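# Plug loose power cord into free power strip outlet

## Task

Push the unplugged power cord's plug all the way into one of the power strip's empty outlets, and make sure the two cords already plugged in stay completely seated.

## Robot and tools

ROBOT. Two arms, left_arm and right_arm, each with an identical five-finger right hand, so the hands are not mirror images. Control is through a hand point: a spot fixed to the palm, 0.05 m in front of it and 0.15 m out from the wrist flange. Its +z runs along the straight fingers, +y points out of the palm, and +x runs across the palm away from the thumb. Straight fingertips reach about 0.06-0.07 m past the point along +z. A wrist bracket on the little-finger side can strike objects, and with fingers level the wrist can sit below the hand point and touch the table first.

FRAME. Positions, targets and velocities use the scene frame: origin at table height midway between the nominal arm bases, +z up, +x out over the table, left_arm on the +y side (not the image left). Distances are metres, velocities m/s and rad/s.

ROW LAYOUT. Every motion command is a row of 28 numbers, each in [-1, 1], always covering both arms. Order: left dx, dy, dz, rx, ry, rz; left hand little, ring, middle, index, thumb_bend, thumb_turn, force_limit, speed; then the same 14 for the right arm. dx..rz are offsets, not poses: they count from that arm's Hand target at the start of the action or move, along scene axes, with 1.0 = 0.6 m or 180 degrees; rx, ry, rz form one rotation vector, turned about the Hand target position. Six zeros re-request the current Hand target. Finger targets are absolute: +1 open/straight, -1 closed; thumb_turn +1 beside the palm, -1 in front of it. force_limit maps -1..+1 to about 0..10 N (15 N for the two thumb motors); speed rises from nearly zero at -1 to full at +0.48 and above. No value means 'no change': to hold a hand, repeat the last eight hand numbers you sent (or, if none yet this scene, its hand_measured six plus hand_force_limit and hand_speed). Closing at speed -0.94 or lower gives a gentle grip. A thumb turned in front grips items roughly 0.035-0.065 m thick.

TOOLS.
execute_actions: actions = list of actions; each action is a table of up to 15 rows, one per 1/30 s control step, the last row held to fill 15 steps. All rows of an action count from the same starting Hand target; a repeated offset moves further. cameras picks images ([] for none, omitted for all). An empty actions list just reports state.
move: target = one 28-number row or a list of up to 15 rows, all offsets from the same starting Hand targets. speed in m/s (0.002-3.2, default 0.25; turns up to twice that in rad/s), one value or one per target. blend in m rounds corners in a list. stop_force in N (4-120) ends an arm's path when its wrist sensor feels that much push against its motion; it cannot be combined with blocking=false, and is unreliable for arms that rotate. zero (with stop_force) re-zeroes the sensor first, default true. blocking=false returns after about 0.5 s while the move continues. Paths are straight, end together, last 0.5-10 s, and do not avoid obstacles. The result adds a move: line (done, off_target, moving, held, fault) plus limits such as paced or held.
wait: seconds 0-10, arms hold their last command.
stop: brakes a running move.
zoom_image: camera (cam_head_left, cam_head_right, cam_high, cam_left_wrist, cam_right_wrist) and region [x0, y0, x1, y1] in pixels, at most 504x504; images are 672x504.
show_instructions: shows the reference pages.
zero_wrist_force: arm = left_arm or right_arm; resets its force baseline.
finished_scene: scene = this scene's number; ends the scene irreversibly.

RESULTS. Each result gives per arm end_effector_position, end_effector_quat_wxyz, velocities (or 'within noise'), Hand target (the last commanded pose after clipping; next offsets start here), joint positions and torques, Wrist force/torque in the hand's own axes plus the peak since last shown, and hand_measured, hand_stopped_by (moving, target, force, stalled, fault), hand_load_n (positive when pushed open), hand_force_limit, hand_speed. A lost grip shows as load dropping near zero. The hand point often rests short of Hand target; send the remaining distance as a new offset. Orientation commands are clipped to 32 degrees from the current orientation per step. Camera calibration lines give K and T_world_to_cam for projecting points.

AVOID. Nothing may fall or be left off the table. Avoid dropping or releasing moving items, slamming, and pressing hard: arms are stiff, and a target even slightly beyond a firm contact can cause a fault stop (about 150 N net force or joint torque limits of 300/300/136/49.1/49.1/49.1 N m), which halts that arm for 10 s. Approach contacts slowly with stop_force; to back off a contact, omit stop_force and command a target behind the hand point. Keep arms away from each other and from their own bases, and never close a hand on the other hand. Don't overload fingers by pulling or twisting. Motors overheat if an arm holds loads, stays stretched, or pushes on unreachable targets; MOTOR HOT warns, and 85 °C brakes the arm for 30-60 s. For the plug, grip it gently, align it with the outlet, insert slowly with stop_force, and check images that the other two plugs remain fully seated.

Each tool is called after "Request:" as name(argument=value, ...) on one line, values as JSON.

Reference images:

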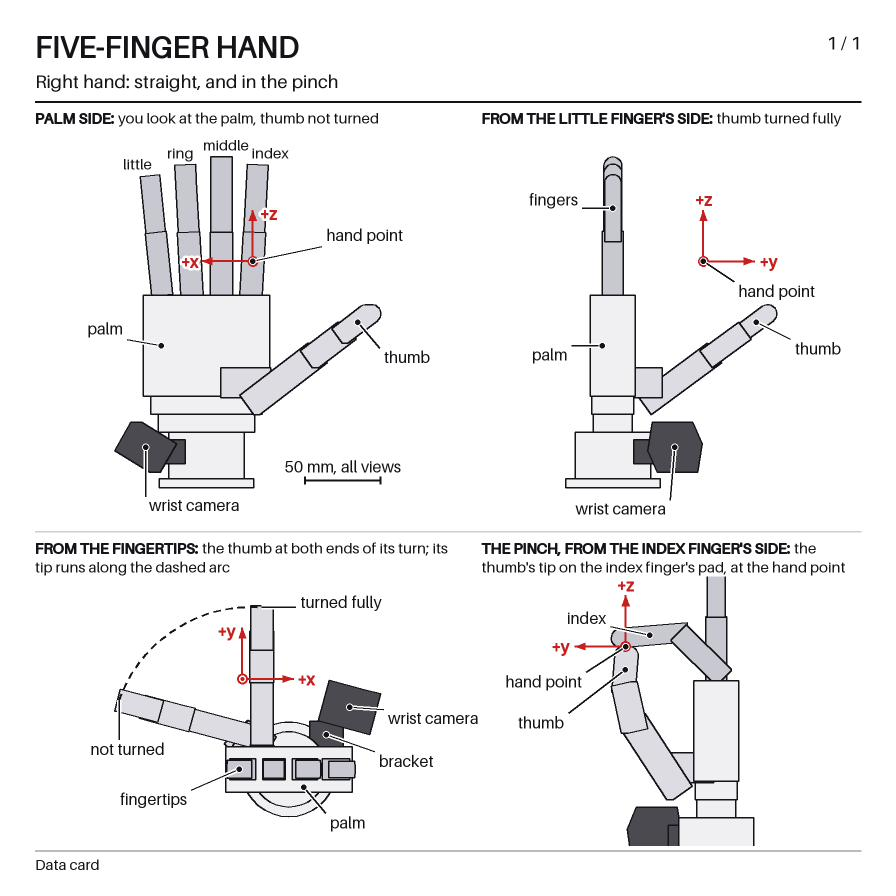

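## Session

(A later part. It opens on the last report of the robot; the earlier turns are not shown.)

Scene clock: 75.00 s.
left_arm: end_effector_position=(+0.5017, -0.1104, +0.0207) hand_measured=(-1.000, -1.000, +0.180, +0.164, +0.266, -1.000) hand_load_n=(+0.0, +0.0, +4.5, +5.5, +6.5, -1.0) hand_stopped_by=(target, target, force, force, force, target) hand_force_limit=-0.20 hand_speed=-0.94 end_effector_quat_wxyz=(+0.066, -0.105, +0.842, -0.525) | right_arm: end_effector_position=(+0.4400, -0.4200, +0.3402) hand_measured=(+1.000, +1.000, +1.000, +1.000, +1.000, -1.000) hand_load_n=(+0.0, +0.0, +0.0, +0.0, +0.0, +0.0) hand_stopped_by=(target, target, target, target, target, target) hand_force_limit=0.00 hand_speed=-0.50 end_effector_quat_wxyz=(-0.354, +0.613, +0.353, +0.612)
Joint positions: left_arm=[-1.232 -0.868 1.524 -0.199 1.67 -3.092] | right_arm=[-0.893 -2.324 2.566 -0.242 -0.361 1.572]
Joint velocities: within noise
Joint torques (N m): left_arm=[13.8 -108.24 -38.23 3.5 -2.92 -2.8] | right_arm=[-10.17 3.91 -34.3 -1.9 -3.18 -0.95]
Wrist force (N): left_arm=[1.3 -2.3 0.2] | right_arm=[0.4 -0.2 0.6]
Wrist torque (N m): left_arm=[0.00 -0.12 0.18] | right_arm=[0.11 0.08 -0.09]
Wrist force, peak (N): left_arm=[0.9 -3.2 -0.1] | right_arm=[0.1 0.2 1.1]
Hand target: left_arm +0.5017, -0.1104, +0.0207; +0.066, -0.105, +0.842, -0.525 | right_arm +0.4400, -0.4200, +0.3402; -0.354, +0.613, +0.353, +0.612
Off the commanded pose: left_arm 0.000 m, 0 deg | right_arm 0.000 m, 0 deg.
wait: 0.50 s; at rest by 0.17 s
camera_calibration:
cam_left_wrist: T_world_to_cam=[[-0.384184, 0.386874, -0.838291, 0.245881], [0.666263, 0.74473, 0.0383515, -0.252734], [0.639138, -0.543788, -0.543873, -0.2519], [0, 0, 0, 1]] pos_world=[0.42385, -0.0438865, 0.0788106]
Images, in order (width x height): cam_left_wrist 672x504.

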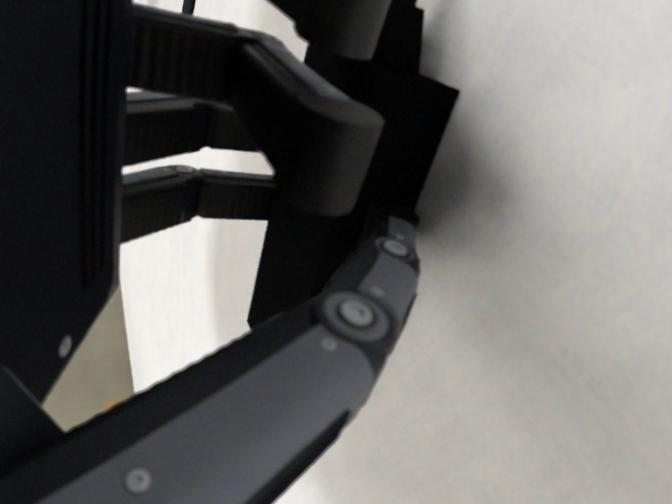

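Request:
move(target=[[0,0,0,0,0,0,-1,-1,-0.25,-0.25,-0.1,-1,0.8,-0.94,0,0,0,0,0,0,1,1,1,1,1,-1,0,-0.5]], speed=0.02, cameras=[])

Request:
move(target=[[0,0,0.0667,0,0,0,-1,-1,-0.25,-0.25,-0.1,-1,0.8,-0.94,0,0,0,0,0,0,1,1,1,1,1,-1,0,-0.5]], speed=0.08, cameras=["cam_left_wrist", "cam_right_wrist"])

Request:
zoom_image(camera="cam_right_wrist", region=[110, 180, 400, 400])

Scene clock: 76.67 s.
left_arm: end_effector_position=(+0.5017, -0.1104, +0.0207) hand_measured=(-1.000, -1.000, +0.170, +0.154, +0.260, -1.000) hand_load_n=(+0.0, +0.0, +9.0, +9.5, +13.0, -0.5) hand_stopped_by=(target, target, force, force, force, target) hand_force_limit=0.80 hand_speed=-0.94 end_effector_quat_wxyz=(+0.066, -0.105, +0.842, -0.525) | right_arm: end_effector_position=(+0.4400, -0.4200, +0.3402) hand_measured=(+1.000, +1.000, +1.000, +1.000, +1.000, -1.000) hand_load_n=(+0.0, +0.0, +0.0, +0.0, +0.0, +0.5) hand_stopped_by=(target, target, target, target, target, target) hand_force_limit=0.00 hand_speed=-0.50 end_effector_quat_wxyz=(-0.354, +0.613, +0.353, +0.612)
Joint positions: left_arm=[-1.232 -0.868 1.524 -0.199 1.67 -3.092] | right_arm=[-0.893 -2.324 2.566 -0.242 -0.361 1.572]
Joint velocities: within noise
Joint torques (N m): left_arm=[12.82 -99.1 -31.74 3.69 -3.15 -2.96] | right_arm=[-8.11 5.01 -35.01 -2.22 -2.99 -1.1]
Wrist force (N): left_arm=[1.2 -3.0 -0.4] | right_arm=[0.0 0.0 0.8]
Wrist torque (N m): left_arm=[0.06 -0.07 0.15] | right_arm=[0.12 0.13 -0.10]
Wrist force, peak (N): left_arm=[1.2 -4.4 -0.1] | right_arm=[0.8 0.2 1.1]
Hand target: left_arm +0.5017, -0.1104, +0.0207; +0.066, -0.105, +0.842, -0.525 | right_arm +0.4400, -0.4200, +0.3402; -0.354, +0.613, +0.353, +0.612
Off the commanded pose: left_arm 0.000 m, 0 deg | right_arm 0.000 m, 0 deg.
move: done
No camera images: "cameras" was empty.

Scene clock: 77.63 s.
left_arm: end_effector_position=(+0.5017, -0.1104, +0.0605) hand_measured=(-1.000, -1.000, +0.170, +0.154, +0.260, -1.000) hand_load_n=(+0.0, +0.0, +8.0, +9.0, +13.5, +0.0) hand_stopped_by=(target, target, force, force, force, target) hand_force_limit=0.80 hand_speed=-0.94 end_effector_quat_wxyz=(+0.066, -0.105, +0.842, -0.525) | right_arm: end_effector_position=(+0.4400, -0.4200, +0.3402) hand_measured=(+1.000, +1.000, +1.000, +1.000, +1.000, -1.000) hand_load_n=(+0.0, +0.0, +0.0, +0.0, +0.0, +0.0) hand_stopped_by=(target, target, target, target, target, target) hand_force_limit=0.00 hand_speed=-0.50 end_effector_quat_wxyz=(-0.354, +0.613, +0.353, +0.612)
Joint positions: left_arm=[-1.232 -0.907 1.509 -0.145 1.67 -3.092] | right_arm=[-0.893 -2.324 2.566 -0.242 -0.361 1.572]
Joint velocities: within noise
Joint torques (N m): left_arm=[16.61 -113.76 -46.07 3.72 -2.51 -2.59] | right_arm=[-6.98 4.11 -35.05 -1.79 -2.76 -1]
Wrist force (N): left_arm=[1.5 0.2 0.4] | right_arm=[0.0 0.1 1.0]
Wrist torque (N m): left_arm=[0.04 -0.09 0.29] | right_arm=[0.12 0.13 -0.10]
Wrist force, peak (N): left_arm=[1.2 -3.8 -0.5] | right_arm=[0.3 -0.3 1.1]
Hand target: left_arm +0.5017, -0.1104, +0.0607; +0.066, -0.105, +0.842, -0.525 | right_arm +0.4400, -0.4200, +0.3402; -0.354, +0.613, +0.353, +0.612
Off the commanded pose: left_arm 0.000 m, 0 deg | right_arm 0.000 m, 0 deg.
move: done
camera_calibration:
cam_left_wrist: T_world_to_cam=[[-0.384184, 0.386874, -0.838291, 0.279329], [0.666263, 0.74473, 0.0383515, -0.254264], [0.639138, -0.543788, -0.543873, -0.2302], [0, 0, 0, 1]] pos_world=[0.42385, -0.0438865, 0.118711]
cam_right_wrist: T_world_to_cam=[[0.815188, -0.498947, 0.294144, -0.672928], [-0.0414234, -0.556771, -0.829633, 0.0667226], [0.577714, 0.664122, -0.474541, 0.30168], [0, 0, 0, 1]] pos_world=[0.377042, -0.498958, 0.396453]
Images, in order (width x height): cam_left_wrist 672x504, cam_right_wrist 672x504.

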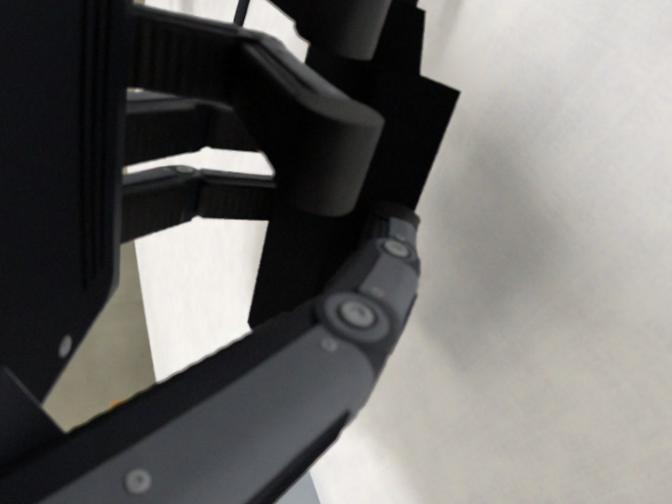

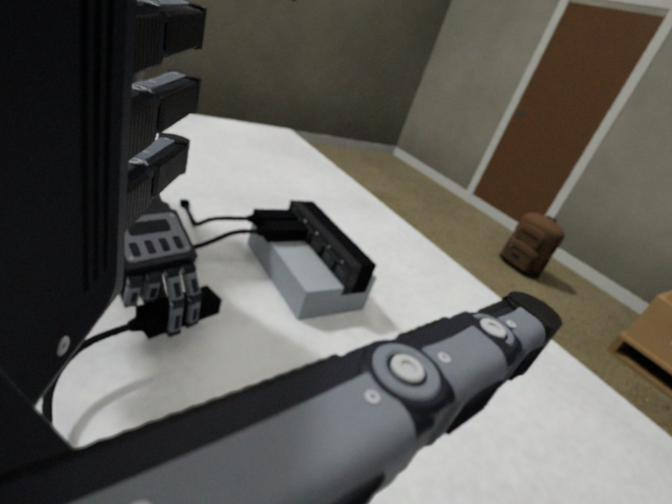

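Scaled by 1.738 from the camera's 672x504 image, which has a finer 960x720 frame.

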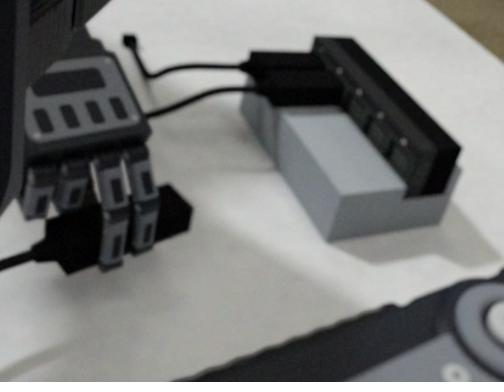

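Request:
move(target=[[0,0,0.1155,0,0,0,-1,-1,-0.25,-0.25,-0.1,-1,0.8,-0.94,0.05,0.05,-0.08,0,0,0.03,1,1,1,1,1,-1,0,-0.5],[0.1972,0.034,0.1155,0,0,-0.075,-1,-1,-0.25,-0.25,-0.1,-1,0.8,-0.94,0.15,0.15,-0.2,0,0,0.1,1,1,1,1,1,-1,0,-0.5],[0.2638,0.0468,0.0988,0,0,-0.075,-1,-1,-0.25,-0.25,-0.1,-1,0.8,-0.94,0.2667,0.2833,-0.3667,0,0,0.1667,1,1,1,1,1,-1,0,-0.5]], speed=0.22, blend=0.015)

Request:
zoom_image(camera="cam_left_wrist", region=[180, 60, 672, 504])

Request:
zoom_image(camera="cam_right_wrist", region=[250, 80, 672, 400])

Scene clock: 85.47 s.
left_arm: end_effector_position=(+0.6600, -0.0823, +0.1200) hand_measured=(-1.000, -1.000, +0.170, +0.154, +0.260, -1.000) hand_load_n=(+0.0, +0.0, +7.5, +9.0, +13.5, +0.0) hand_stopped_by=(target, target, force, force, force, target) hand_force_limit=0.80 hand_speed=-0.94 end_effector_quat_wxyz=(+0.004, -0.005, +0.848, -0.530) | right_arm: end_effector_position=(+0.6000, -0.2501, +0.1202) hand_measured=(+1.000, +1.000, +1.000, +1.000, +1.000, -1.000) hand_load_n=(+0.5, +0.0, +0.0, +0.0, +0.0, +0.5) hand_stopped_by=(target, target, target, target, target, target) hand_force_limit=0.00 hand_speed=-0.50 end_effector_quat_wxyz=(+0.500, -0.500, -0.500, -0.500)
Joint positions: left_arm=[-0.991 -0.791 1.19 0.132 2.091 -2.857] | right_arm=[-0.139 -1.247 2.28 -1.033 -0.131 1.573]
Joint velocities: within noise
Joint torques (N m): left_arm=[19.41 -83.71 -49.17 3.85 3.86 3.37] | right_arm=[15.74 -32.34 -31.04 -3.68 3.98 2.5]
Wrist force (N): left_arm=[1.7 -0.1 0.2] | right_arm=[0.3 0.0 1.1]
Wrist torque (N m): left_arm=[-0.04 -0.33 0.33] | right_arm=[0.07 0.07 -0.11]
Wrist force, peak (N): left_arm=[2.9 -1.0 0.3] | right_arm=[-0.8 0.8 1.7]
Hand target: left_arm +0.6600, -0.0823, +0.1200; +0.004, -0.005, +0.848, -0.530 | right_arm +0.6000, -0.2500, +0.1201; +0.500, -0.500, -0.500, -0.500
Off the commanded pose: left_arm 0.000 m, 0 deg | right_arm 0.000 m, 0 deg.
move: done
camera_calibration:
cam_left_wrist: T_world_to_cam=[[-0.283248, 0.465873, -0.838292, 0.318961], [0.821767, 0.568535, 0.0382936, -0.499983], [0.494438, -0.678034, -0.543875, -0.199344], [0, 0, 0, 1]] pos_world=[0.599778, 0.000501005, 0.178111]
cam_right_wrist: T_world_to_cam=[[0.955439, -0.024542, 0.294168, -0.619312], [0.242531, -0.502813, -0.829673, -0.171438], [0.168273, 0.864047, -0.474455, 0.287715], [0, 0, 0, 1]] pos_world=[0.584879, -0.349999, 0.176452]

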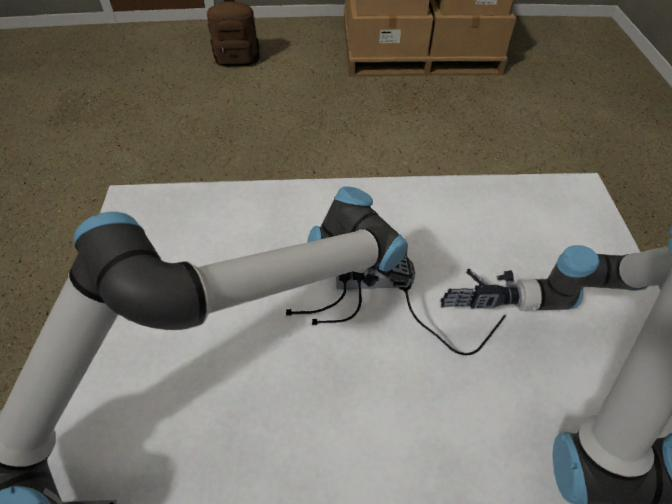

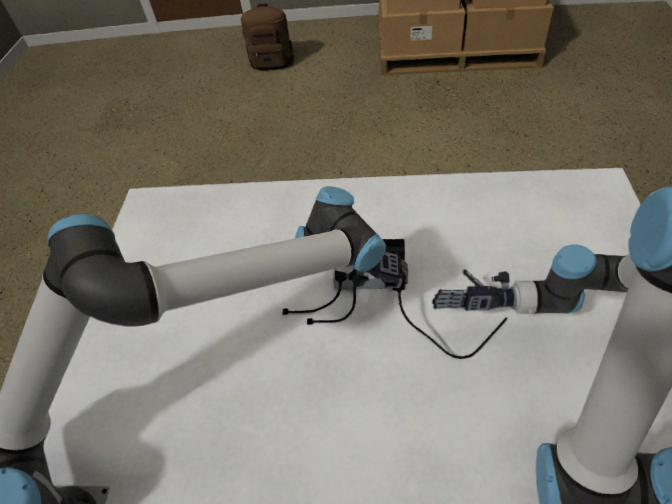

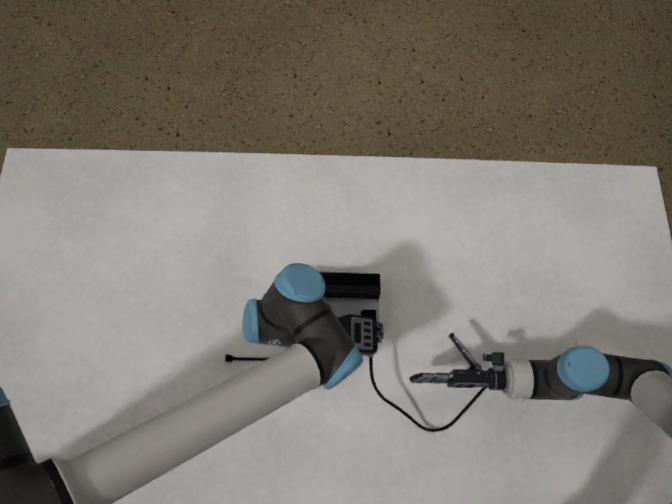

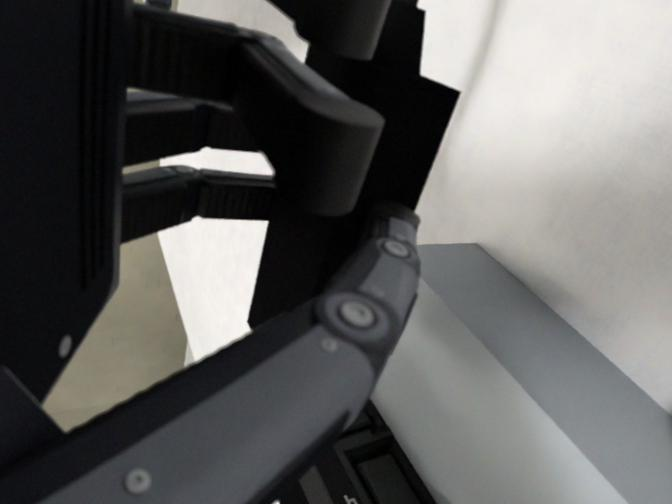

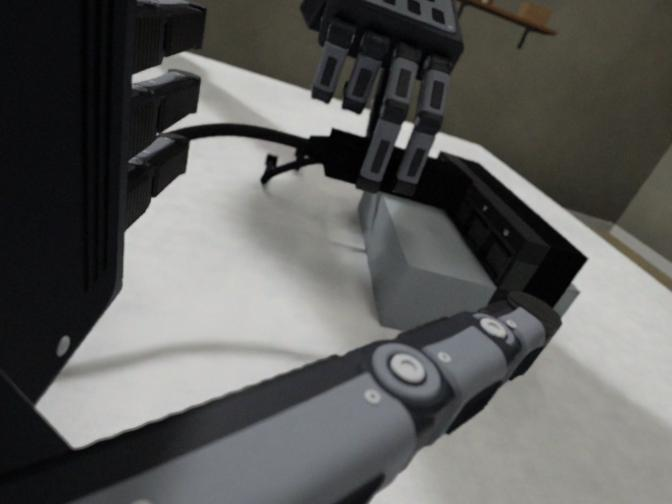

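Scaled by 1.024 from the camera's 672x504 image, which has a finer 960x720 frame.

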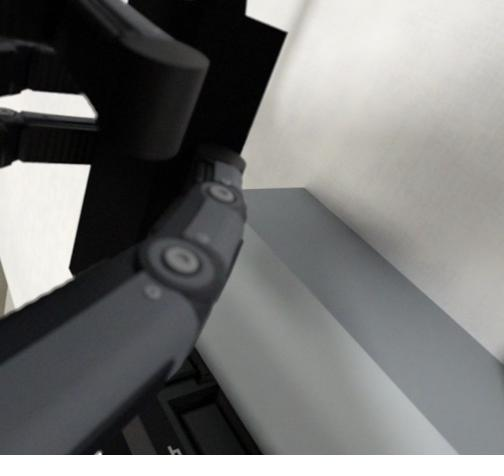

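Scaled by 1.194 from the camera's 672x504 image, which has a finer 960x720 frame.

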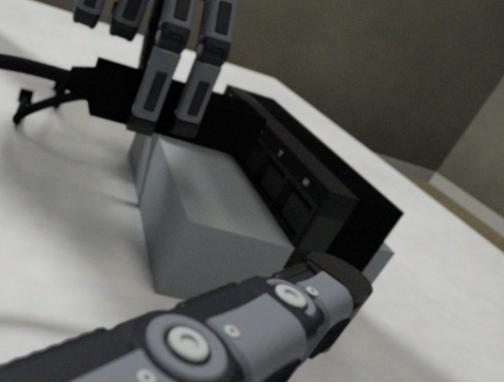

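Request:
move(target=[[0.0417,0,-0.025,0,0,0,-1,-1,-0.25,-0.25,-0.1,-1,0.8,-0.94,0.01,0.02,-0.03,0,0,0,1,1,1,1,1,-1,0,-0.5],[0.0417,0,-0.0417,0,0,0,-1,-1,-0.25,-0.25,-0.1,-1,0.8,-0.94,0.0167,0.0333,-0.0583,0,0,0,1,1,1,1,1,-1,0,-0.5]], speed=0.08, cameras=["cam_left_wrist", "cam_right_wrist"])

Request:
zoom_image(camera="cam_left_wrist", region=[180, 60, 672, 504])

Request:
zoom_image(camera="cam_right_wrist", region=[290, 60, 640, 340])

Scene clock: 92.07 s.
left_arm: end_effector_position=(+0.6850, -0.0823, +0.0950) hand_measured=(-1.000, -1.000, +0.170, +0.154, +0.260, -1.000) hand_load_n=(+0.5, +0.0, +7.5, +9.0, +13.5, +0.0) hand_stopped_by=(target, target, force, force, force, target) hand_force_limit=0.80 hand_speed=-0.94 end_effector_quat_wxyz=(+0.004, -0.005, +0.848, -0.530) | right_arm: end_effector_position=(+0.6102, -0.2301, +0.0853) hand_measured=(+1.000, +1.000, +1.000, +1.000, +1.000, -1.000) hand_load_n=(+0.0, +0.0, +0.0, +0.0, +0.0, +0.0) hand_stopped_by=(target, target, target, target, target, target) hand_force_limit=0.00 hand_speed=-0.50 end_effector_quat_wxyz=(+0.500, -0.500, -0.500, -0.500)
Joint positions: left_arm=[-0.969 -0.743 1.148 0.132 2.111 -2.844] | right_arm=[-0.097 -1.166 2.261 -1.094 -0.088 1.572]
Joint velocities: within noise
Joint torques (N m): left_arm=[19.07 -84.87 -36 -3.44 3.99 3.23] | right_arm=[16.78 -35.71 -9.94 -3.72 3.75 3.15]
Wrist force (N): left_arm=[1.0 0.6 0.3] | right_arm=[0.6 -0.2 1.4]
Wrist torque (N m): left_arm=[0.08 -0.19 0.28] | right_arm=[0.04 0.03 -0.11]
Wrist force, peak (N): left_arm=[2.1 0.1 0.6] | right_arm=[0.8 -0.1 1.4]
Hand target: left_arm +0.6850, -0.0823, +0.0950; +0.004, -0.005, +0.848, -0.530 | right_arm +0.6101, -0.2300, +0.0852; +0.500, -0.500, -0.500, -0.500
Off the commanded pose: left_arm 0.000 m, 0 deg | right_arm 0.000 m, 0 deg.
move: done
camera_calibration:
cam_left_wrist: T_world_to_cam=[[-0.283248, 0.465873, -0.838292, 0.305085], [0.821767, 0.568535, 0.0382936, -0.51957], [0.494438, -0.678034, -0.543875, -0.225301], [0, 0, 0, 1]] pos_world=[0.624778, 0.000501005, 0.153111]
cam_right_wrist: T_world_to_cam=[[0.955388, -0.0244708, 0.294338, -0.618241], [0.242733, -0.502704, -0.82968, -0.192977], [0.168268, 0.864112, -0.474338, 0.25212], [0, 0, 0, 1]] pos_world=[0.595079, -0.329999, 0.141452]
Images, in order (width x height): cam_left_wrist 672x504, cam_right_wrist 672x504.

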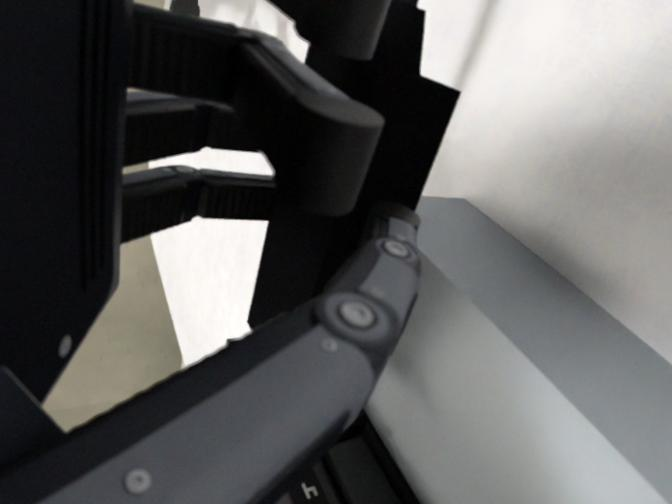

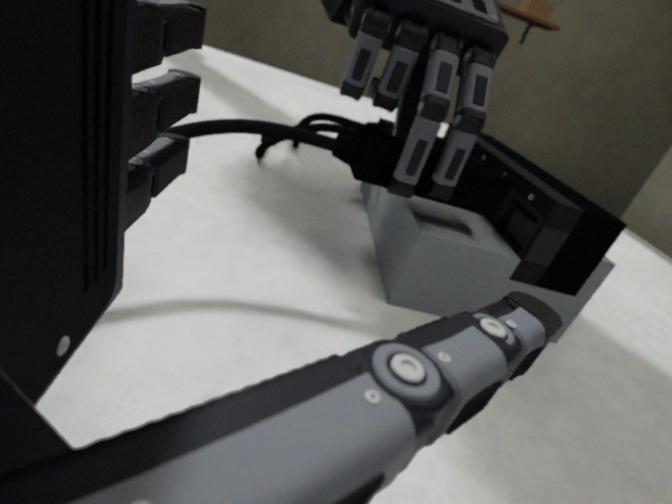

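Scaled by 1.024 from the camera's 672x504 image, which has a finer 960x720 frame.

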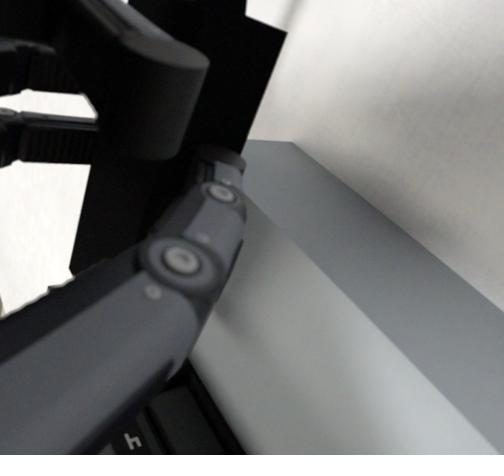

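Scaled by 1.440 from the camera's 672x504 image, which has a finer 960x720 frame.

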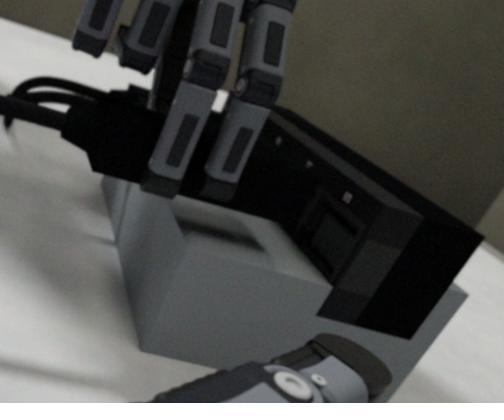

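Request:
zoom_image(camera="cam_right_wrist", region=[400, 150, 590, 300])

Scaled by 2.653 from the camera's 672x504 image, which has a finer 960x720 frame.

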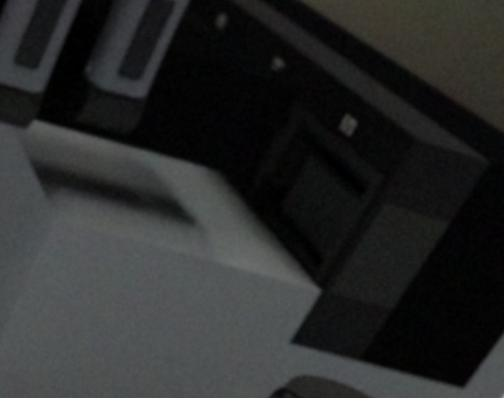

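Request:
move(target=[0,0,-0.0208,0,0,0,-1,-1,-0.25,-0.25,-0.1,-1,0.8,-0.94,0,0,0,0,0,0,1,1,1,1,1,-1,0,-0.5], speed=0.04, stop_force=5, cameras=["cam_left_wrist", "cam_right_wrist"])

Request:
zoom_image(camera="cam_right_wrist", region=[400, 150, 590, 300])

Request:
zoom_image(camera="cam_right_wrist", region=[330, 60, 640, 310])

Scene clock: 103.90 s.
left_arm: end_effector_position=(+0.6850, -0.0823, +0.0825) hand_measured=(-1.000, -1.000, +0.170, +0.154, +0.260, -1.000) hand_load_n=(+0.0, +0.0, +7.0, +9.5, +13.5, +0.5) hand_stopped_by=(target, target, force, force, force, target) hand_force_limit=0.80 hand_speed=-0.94 end_effector_quat_wxyz=(+0.004, -0.005, +0.848, -0.530) | right_arm: end_effector_position=(+0.6101, -0.2300, +0.0852) hand_measured=(+1.000, +1.000, +1.000, +1.000, +1.000, -1.000) hand_load_n=(+0.0, +0.0, +0.0, +0.0, +0.0, +0.0) hand_stopped_by=(target, target, target, target, target, target) hand_force_limit=0.00 hand_speed=-0.50 end_effector_quat_wxyz=(+0.500, -0.500, -0.500, -0.500)
Joint positions: left_arm=[-0.969 -0.734 1.155 0.115 2.111 -2.844] | right_arm=[-0.097 -1.166 2.261 -1.096 -0.088 1.574]
Joint velocities: within noise
Joint torques (N m): left_arm=[15.77 -86.87 -36.53 -3.27 3.65 1.49] | right_arm=[16.28 -66.12 -11.15 -2.76 3.81 2.6]
Wrist force (N): left_arm=[1.2 -0.4 0.5] | right_arm=[0.6 0.3 1.0]
Wrist torque (N m): left_arm=[-0.09 -0.24 0.26] | right_arm=[0.14 0.04 -0.10]
Wrist force, peak (N): left_arm=[1.6 0.4 0.9] | right_arm=[0.8 -0.1 1.3]
Hand target: left_arm +0.6850, -0.0823, +0.0825; +0.004, -0.005, +0.848, -0.530 | right_arm +0.6101, -0.2300, +0.0852; +0.500, -0.500, -0.500, -0.500
Off the commanded pose: left_arm 0.000 m, 0 deg | right_arm 0.000 m, 0 deg.
move: done
camera_calibration:
cam_left_wrist: T_world_to_cam=[[-0.283248, 0.465873, -0.838292, 0.294606], [0.821767, 0.568535, 0.0382936, -0.519091], [0.494438, -0.678034, -0.543875, -0.2321], [0, 0, 0, 1]] pos_world=[0.624778, 0.000501005, 0.140611]
cam_right_wrist: T_world_to_cam=[[0.955459, -0.0244321, 0.294112, -0.618143], [0.242524, -0.502864, -0.829644, -0.192886], [0.168168, 0.86402, -0.47454, 0.252195], [0, 0, 0, 1]] pos_world=[0.594979, -0.329999, 0.141453]
Images, in order (width x height): cam_left_wrist 672x504, cam_right_wrist 672x504.

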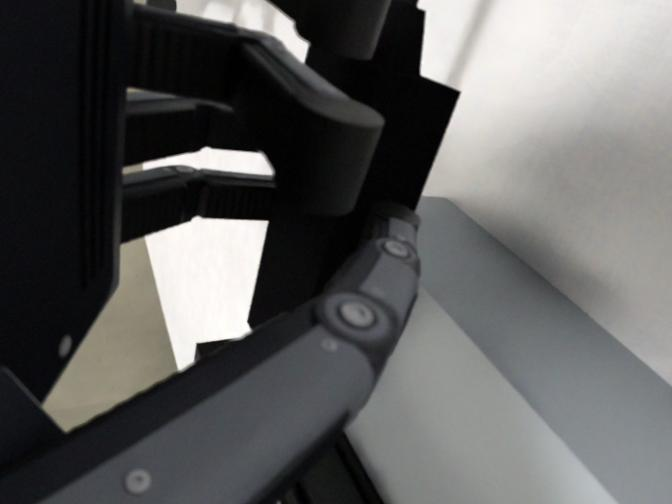

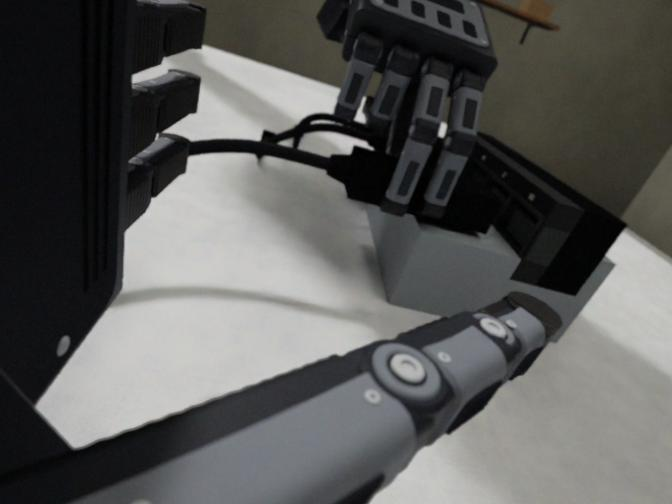

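Scaled by 2.653 from the camera's 672x504 image, which has a finer 960x720 frame.

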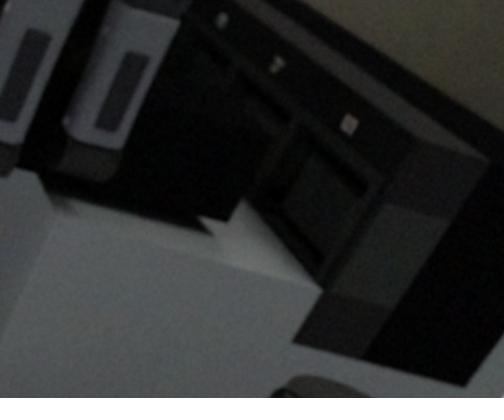

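Scaled by 1.626 from the camera's 672x504 image, which has a finer 960x720 frame.

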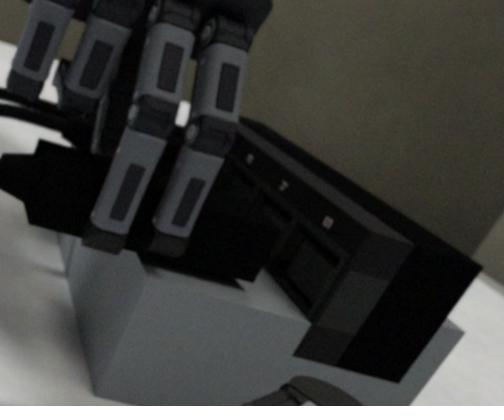

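Request:
move(target=[0.0217,0.0005,-0.0083,0,0,0,-1,-1,-0.25,-0.25,-0.1,-1,0.8,-0.94,0,0,0,0,0,0,1,1,1,1,1,-1,0,-0.5], speed=0.04, stop_force=6, cameras=["cam_left_wrist", "cam_right_wrist"])

Request:
zoom_image(camera="cam_right_wrist", region=[430, 170, 560, 273])

Request:
zoom_image(camera="cam_left_wrist", region=[180, 260, 480, 504])

Scene clock: 110.47 s.
left_arm: end_effector_position=(+0.6973, -0.0820, +0.0778) hand_measured=(-1.000, -1.000, +0.170, +0.154, +0.260, -1.000) hand_load_n=(+0.5, +0.0, +9.5, +10.0, +11.5, -0.5) hand_stopped_by=(target, target, force, force, force, target) hand_force_limit=0.80 hand_speed=-0.94 end_effector_quat_wxyz=(+0.004, -0.005, +0.848, -0.530) | right_arm: end_effector_position=(+0.6101, -0.2300, +0.0852) hand_measured=(+1.000, +1.000, +1.000, +1.000, +1.000, -1.000) hand_load_n=(+0.0, +0.0, +0.0, +0.0, +0.0, +0.0) hand_stopped_by=(target, target, target, target, target, target) hand_force_limit=0.00 hand_speed=-0.50 end_effector_quat_wxyz=(+0.500, -0.500, -0.500, -0.500)
Joint positions: left_arm=[-0.958 -0.715 1.13 0.126 2.12 -2.837] | right_arm=[-0.097 -1.166 2.261 -1.096 -0.088 1.574]
Joint velocities: within noise
Joint torques (N m): left_arm=[-15.8 -120.66 -32.57 -1.9 -2.59 -2.41] | right_arm=[14.85 -65.62 -10.75 -1.63 3.59 2.49]
Wrist force (N): left_arm=[1.6 -6.2 -1.0] | right_arm=[0.4 0.1 0.8]
Wrist torque (N m): left_arm=[0.00 -0.24 0.19] | right_arm=[0.11 0.08 -0.11]
Wrist force, peak (N): left_arm=[5.2 -9.8 -4.8] | right_arm=[0.9 0.2 1.3]
Hand target: left_arm +0.6973, -0.0820, +0.0778; +0.004, -0.005, +0.848, -0.530 (not the last commanded pose) | right_arm +0.6101, -0.2300, +0.0852; +0.500, -0.500, -0.500, -0.500
Off the commanded pose: left_arm 0.001 m, 0 deg | right_arm 0.000 m, 0 deg.
move: contact (left_arm)
camera_calibration:
cam_left_wrist: T_world_to_cam=[[-0.283192, 0.465796, -0.838353, 0.294067], [0.821725, 0.568593, 0.0383401, -0.529173], [0.494541, -0.678038, -0.543778, -0.240558], [0, 0, 0, 1]] pos_world=[0.637078, 0.000800888, 0.13601]
cam_right_wrist: T_world_to_cam=[[0.955459, -0.0244321, 0.294112, -0.618143], [0.242524, -0.502864, -0.829644, -0.192886], [0.168168, 0.86402, -0.47454, 0.252195], [0, 0, 0, 1]] pos_world=[0.594979, -0.329999, 0.141453]
Images, in order (width x height): cam_left_wrist 672x504, cam_right_wrist 672x504.

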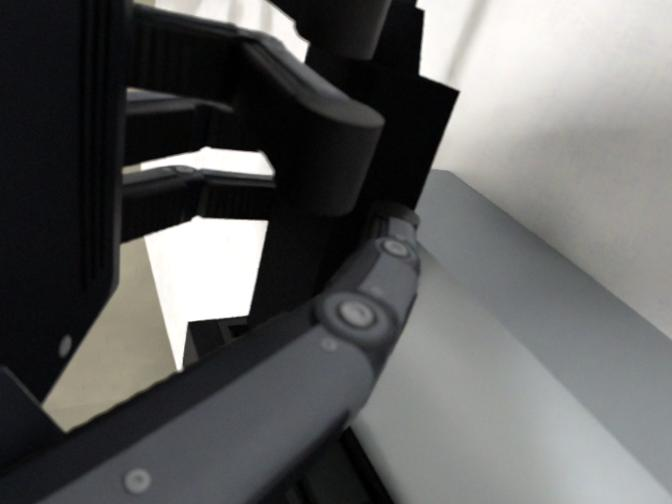

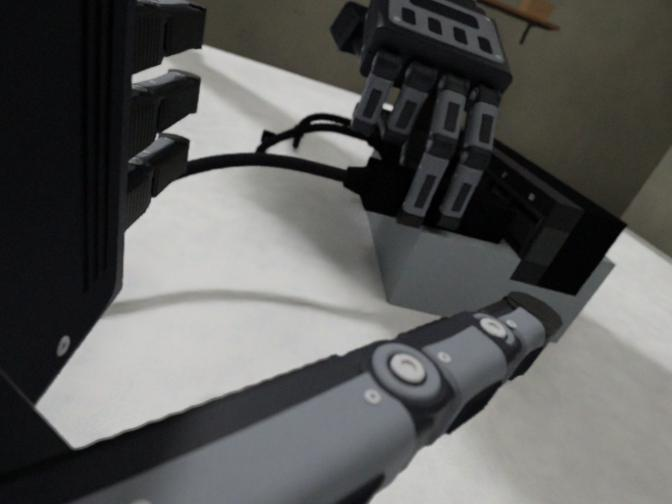

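Scaled by 3.877 from the camera's 672x504 image, which has a finer 960x720 frame.

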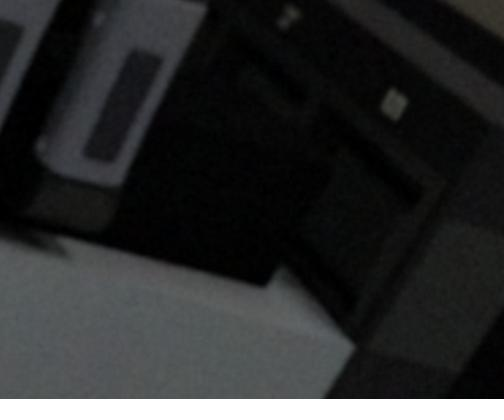

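Scaled by 1.680 from the camera's 672x504 image, which has a finer 960x720 frame.

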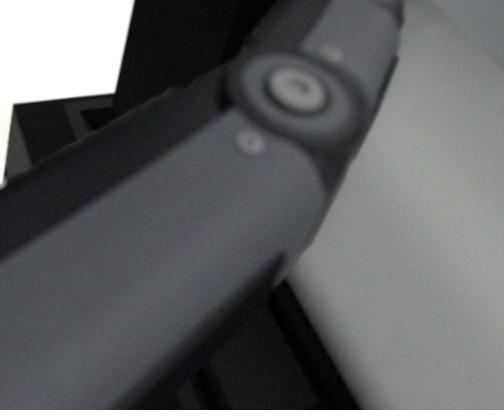

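Request:
move(target=[[0,0,0.0028,0,0,0,-1,-1,-0.25,-0.25,-0.1,-1,0.8,-0.94,0,0,0,0,0,0,1,1,1,1,1,-1,0,-0.5]], speed=0.02, cameras=[])

Request:
move(target=[0.0233,0,0,0,0,0,-1,-1,-0.25,-0.25,-0.1,-1,0.8,-0.94,0,0,0,0,0,0,1,1,1,1,1,-1,0,-0.5], speed=0.012, stop_force=6, cameras=["cam_left_wrist", "cam_right_wrist"])

Request:
zoom_image(camera="cam_right_wrist", region=[430, 170, 560, 273])

Scene clock: 112.93 s.
left_arm: end_effector_position=(+0.6973, -0.0820, +0.0794) hand_measured=(-1.000, -1.000, +0.170, +0.154, +0.260, -1.000) hand_load_n=(+0.0, +0.0, +7.5, +9.0, +14.0, +0.0) hand_stopped_by=(target, target, force, force, force, target) hand_force_limit=0.80 hand_speed=-0.94 end_effector_quat_wxyz=(+0.004, -0.005, +0.848, -0.530) | right_arm: end_effector_position=(+0.6101, -0.2300, +0.0852) hand_measured=(+1.000, +1.000, +1.000, +1.000, +1.000, -1.000) hand_load_n=(+0.0, +0.0, +0.0, +0.0, +0.0, +0.5) hand_stopped_by=(target, target, target, target, target, target) hand_force_limit=0.00 hand_speed=-0.50 end_effector_quat_wxyz=(+0.500, -0.500, -0.500, -0.500)
Joint positions: left_arm=[-0.958 -0.716 1.129 0.128 2.12 -2.837] | right_arm=[-0.097 -1.166 2.261 -1.096 -0.088 1.574]
Joint velocities: within noise
Joint torques (N m): left_arm=[-14.92 -128.68 -49.82 4.35 1.24 -2.47] | right_arm=[14.09 -67.46 -10.72 -1.86 3.44 2.49]
Wrist force (N): left_arm=[0.8 -0.3 0.3] | right_arm=[0.3 0.5 0.8]
Wrist torque (N m): left_arm=[-0.06 -0.15 0.23] | right_arm=[0.17 0.10 -0.11]
Wrist force, peak (N): left_arm=[1.8 -6.5 -1.5] | right_arm=[0.5 -0.1 1.4]
Hand target: left_arm +0.6973, -0.0820, +0.0795; +0.004, -0.005, +0.848, -0.530 | right_arm +0.6101, -0.2300, +0.0852; +0.500, -0.500, -0.500, -0.500
Off the commanded pose: left_arm 0.000 m, 0 deg | right_arm 0.000 m, 0 deg.
move: done
No camera images: "cameras" was empty.

Scene clock: 115.33 s.
left_arm: end_effector_position=(+0.7092, -0.0820, +0.0795) hand_measured=(-1.000, -1.000, +0.170, +0.154, +0.260, -1.000) hand_load_n=(+0.0, +0.0, +8.5, +8.0, +14.0, -2.5) hand_stopped_by=(target, target, force, force, force, target) hand_force_limit=0.80 hand_speed=-0.94 end_effector_quat_wxyz=(+0.004, -0.005, +0.848, -0.530) | right_arm: end_effector_position=(+0.6101, -0.2300, +0.0852) hand_measured=(+1.000, +1.000, +1.000, +1.000, +1.000, -1.000) hand_load_n=(+0.0, +0.0, +0.0, +0.0, +0.0, +0.5) hand_stopped_by=(target, target, target, target, target, target) hand_force_limit=0.00 hand_speed=-0.50 end_effector_quat_wxyz=(+0.500, -0.500, -0.500, -0.500)
Joint positions: left_arm=[-0.948 -0.701 1.1 0.145 2.129 -2.831] | right_arm=[-0.097 -1.166 2.261 -1.096 -0.088 1.574]
Joint velocities: within noise
Joint torques (N m): left_arm=[-14.41 -129.83 -37.77 -3.64 -2.57 -2.53] | right_arm=[13.63 -67.7 -10.8 -2.17 3.26 2.57]
Wrist force (N): left_arm=[4.8 0.8 0.1] | right_arm=[0.7 -0.2 1.1]
Wrist torque (N m): left_arm=[0.08 -0.28 0.31] | right_arm=[0.06 0.03 -0.11]
Wrist force, peak (N): left_arm=[10.9 0.0 3.6] | right_arm=[0.5 -0.1 1.5]
Hand target: left_arm +0.7091, -0.0820, +0.0795; +0.004, -0.005, +0.848, -0.530 (not the last commanded pose) | right_arm +0.6101, -0.2300, +0.0852; +0.500, -0.500, -0.500, -0.500
Off the commanded pose: left_arm 0.002 m, 0 deg | right_arm 0.000 m, 0 deg.
move: contact (left_arm)
camera_calibration:
cam_left_wrist: T_world_to_cam=[[-0.283274, 0.465767, -0.838342, 0.29883], [0.821742, 0.568576, 0.0382248, -0.539008], [0.494465, -0.678073, -0.543803, -0.245521], [0, 0, 0, 1]] pos_world=[0.648978, 0.000800909, 0.13761]
cam_right_wrist: T_world_to_cam=[[0.955459, -0.0244321, 0.294112, -0.618143], [0.242524, -0.502864, -0.829644, -0.192886], [0.168168, 0.86402, -0.47454, 0.252195], [0, 0, 0, 1]] pos_world=[0.594979, -0.329999, 0.141453]
Images, in order (width x height): cam_left_wrist 672x504, cam_right_wrist 672x504.

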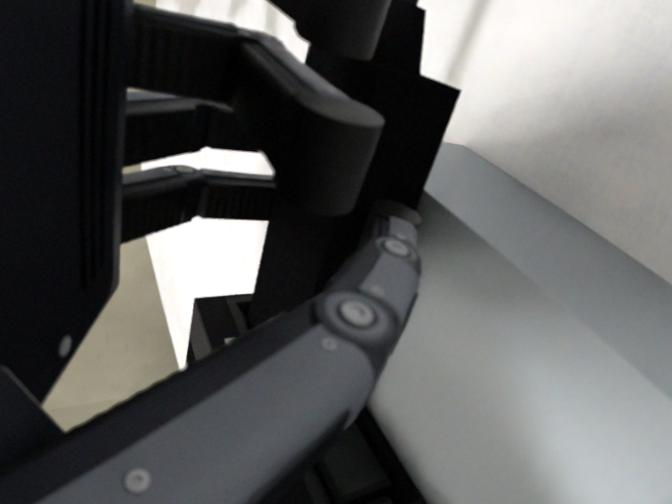

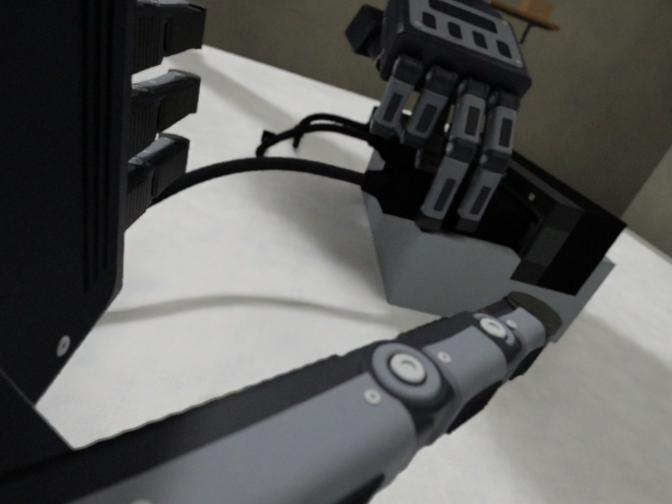

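Scaled by 3.877 from the camera's 672x504 image, which has a finer 960x720 frame.

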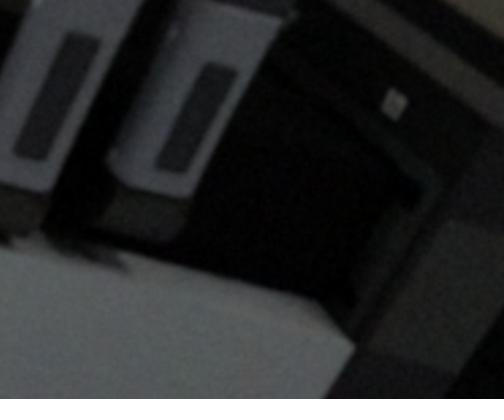

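Request:
move(target=[[-0.0008,0.0005,-0.0013,0,0,0,-1,-1,-0.25,-0.25,-0.1,-1,0.8,-0.94,0,0,0,0,0,0,1,1,1,1,1,-1,0,-0.5]], speed=0.02, cameras=[])

Request:
move(target=[0.0133,0,0,0,0,0,-1,-1,-0.25,-0.25,-0.1,-1,0.8,-0.94,0,0,0,0,0,0,1,1,1,1,1,-1,0,-0.5], speed=0.006, stop_force=7, cameras=["cam_left_wrist", "cam_right_wrist"])

Request:
zoom_image(camera="cam_right_wrist", region=[430, 170, 560, 273])

Scene clock: 117.73 s.
left_arm: end_effector_position=(+0.7087, -0.0817, +0.0788) hand_measured=(-1.000, -1.000, +0.170, +0.154, +0.260, -1.000) hand_load_n=(+0.0, +0.0, +7.5, +9.0, +13.5, +0.0) hand_stopped_by=(target, target, force, force, force, target) hand_force_limit=0.80 hand_speed=-0.94 end_effector_quat_wxyz=(+0.004, -0.005, +0.848, -0.530) | right_arm: end_effector_position=(+0.6101, -0.2300, +0.0852) hand_measured=(+1.000, +1.000, +1.000, +1.000, +1.000, -1.000) hand_load_n=(+0.0, +0.0, +0.0, +0.0, +0.0, +0.0) hand_stopped_by=(target, target, target, target, target, target) hand_force_limit=0.00 hand_speed=-0.50 end_effector_quat_wxyz=(+0.500, -0.500, -0.500, -0.500)
Joint positions: left_arm=[-0.948 -0.701 1.102 0.143 2.129 -2.831] | right_arm=[-0.097 -1.166 2.261 -1.096 -0.088 1.574]
Joint velocities: within noise
Joint torques (N m): left_arm=[-16.92 -130.32 -36.37 -3.73 -2.63 -2.82] | right_arm=[11.93 -66.41 -11.01 -2.42 3.11 2.34]
Wrist force (N): left_arm=[1.1 1.0 0.2] | right_arm=[0.7 0.1 1.0]
Wrist torque (N m): left_arm=[0.11 -0.16 0.28] | right_arm=[0.11 0.03 -0.10]
Wrist force, peak (N): left_arm=[5.1 0.4 0.5] | right_arm=[0.9 -0.1 1.1]
Hand target: left_arm +0.7087, -0.0817, +0.0787; +0.004, -0.005, +0.848, -0.530 | right_arm +0.6101, -0.2300, +0.0852; +0.500, -0.500, -0.500, -0.500
Off the commanded pose: left_arm 0.000 m, 0 deg | right_arm 0.000 m, 0 deg.
move: done
No camera images: "cameras" was empty.

Scene clock: 119.27 s.
left_arm: end_effector_position=(+0.7093, -0.0819, +0.0789) hand_measured=(-1.000, -1.000, +0.170, +0.154, +0.260, -1.000) hand_load_n=(+0.0, +0.0, +9.5, +8.5, +13.0, -3.0) hand_stopped_by=(target, target, force, force, force, target) hand_force_limit=0.80 hand_speed=-0.94 end_effector_quat_wxyz=(+0.004, -0.005, +0.848, -0.530) | right_arm: end_effector_position=(+0.6101, -0.2300, +0.0852) hand_measured=(+1.000, +1.000, +1.000, +1.000, +1.000, -1.000) hand_load_n=(+0.0, +0.0, +0.0, +0.0, +0.0, +0.0) hand_stopped_by=(target, target, target, target, target, target) hand_force_limit=0.00 hand_speed=-0.50 end_effector_quat_wxyz=(+0.500, -0.500, -0.500, -0.500)
Joint positions: left_arm=[-0.947 -0.7 1.1 0.144 2.129 -2.831] | right_arm=[-0.097 -1.166 2.261 -1.096 -0.088 1.574]
Joint velocities: within noise
Joint torques (N m): left_arm=[-11.82 -129.81 -38.3 -3.78 -3.69 -2.63] | right_arm=[12.2 -65.21 -11.31 -2.57 3.07 2.49]
Wrist force (N): left_arm=[7.5 0.6 1.4] | right_arm=[0.6 -0.1 1.2]
Wrist torque (N m): left_arm=[0.05 -0.21 0.31] | right_arm=[0.07 0.03 -0.10]
Wrist force, peak (N): left_arm=[11.7 0.3 3.8] | right_arm=[0.5 0.1 1.5]
Hand target: left_arm +0.7093, -0.0819, +0.0789; +0.004, -0.005, +0.848, -0.530 (not the last commanded pose) | right_arm +0.6101, -0.2300, +0.0852; +0.500, -0.500, -0.500, -0.500
Off the commanded pose: left_arm 0.007 m, 0 deg | right_arm 0.000 m, 0 deg.
move: contact (left_arm)
camera_calibration:
cam_left_wrist: T_world_to_cam=[[-0.283153, 0.465603, -0.838473, 0.298201], [0.821726, 0.568598, 0.0382441, -0.539173], [0.494561, -0.678167, -0.543599, -0.245851], [0, 0, 0, 1]] pos_world=[0.649078, 0.00100083, 0.13701]
cam_right_wrist: T_world_to_cam=[[0.955459, -0.0244321, 0.294112, -0.618143], [0.242524, -0.502864, -0.829644, -0.192886], [0.168168, 0.86402, -0.47454, 0.252195], [0, 0, 0, 1]] pos_world=[0.594979, -0.329999, 0.141453]
Images, in order (width x height): cam_left_wrist 672x504, cam_right_wrist 672x504.

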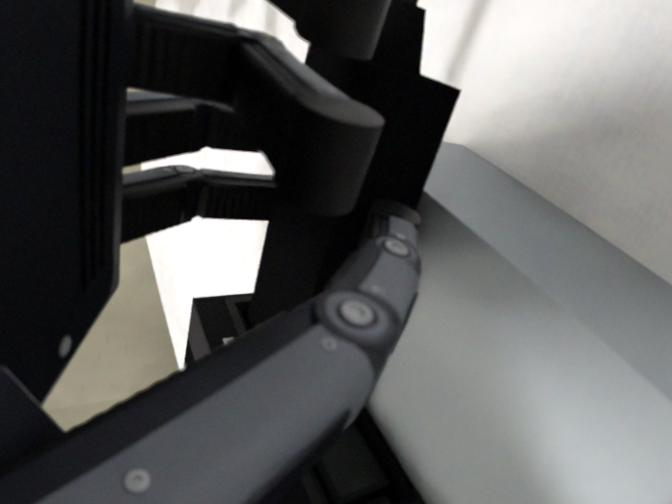

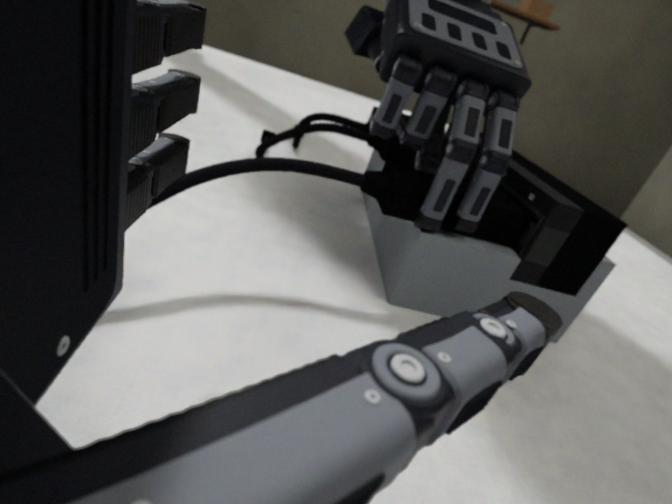

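Scaled by 3.877 from the camera's 672x504 image, which has a finer 960x720 frame.

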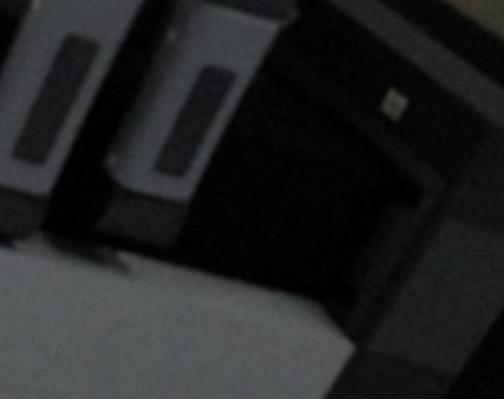

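Request:
zoom_image(camera="cam_right_wrist", region=[480, 190, 550, 265])

Request:
zoom_image(camera="cam_left_wrist", region=[180, 280, 300, 380])

Scaled by 6.720 from the camera's 672x504 image, which has a finer 960x720 frame.

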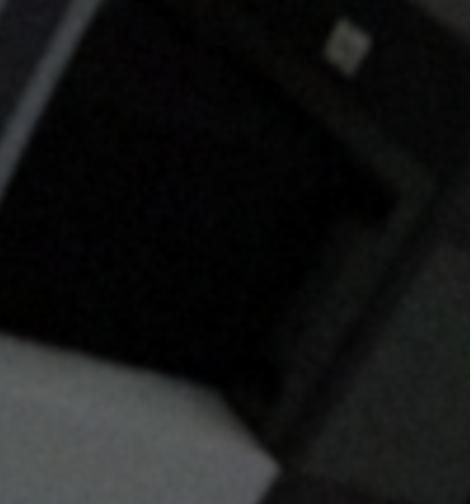

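Scaled by 4.200 from the camera's 672x504 image, which has a finer 960x720 frame.

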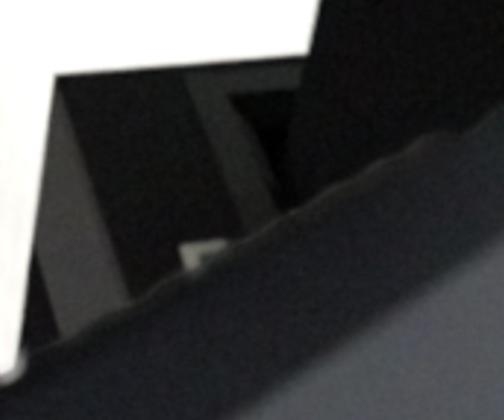

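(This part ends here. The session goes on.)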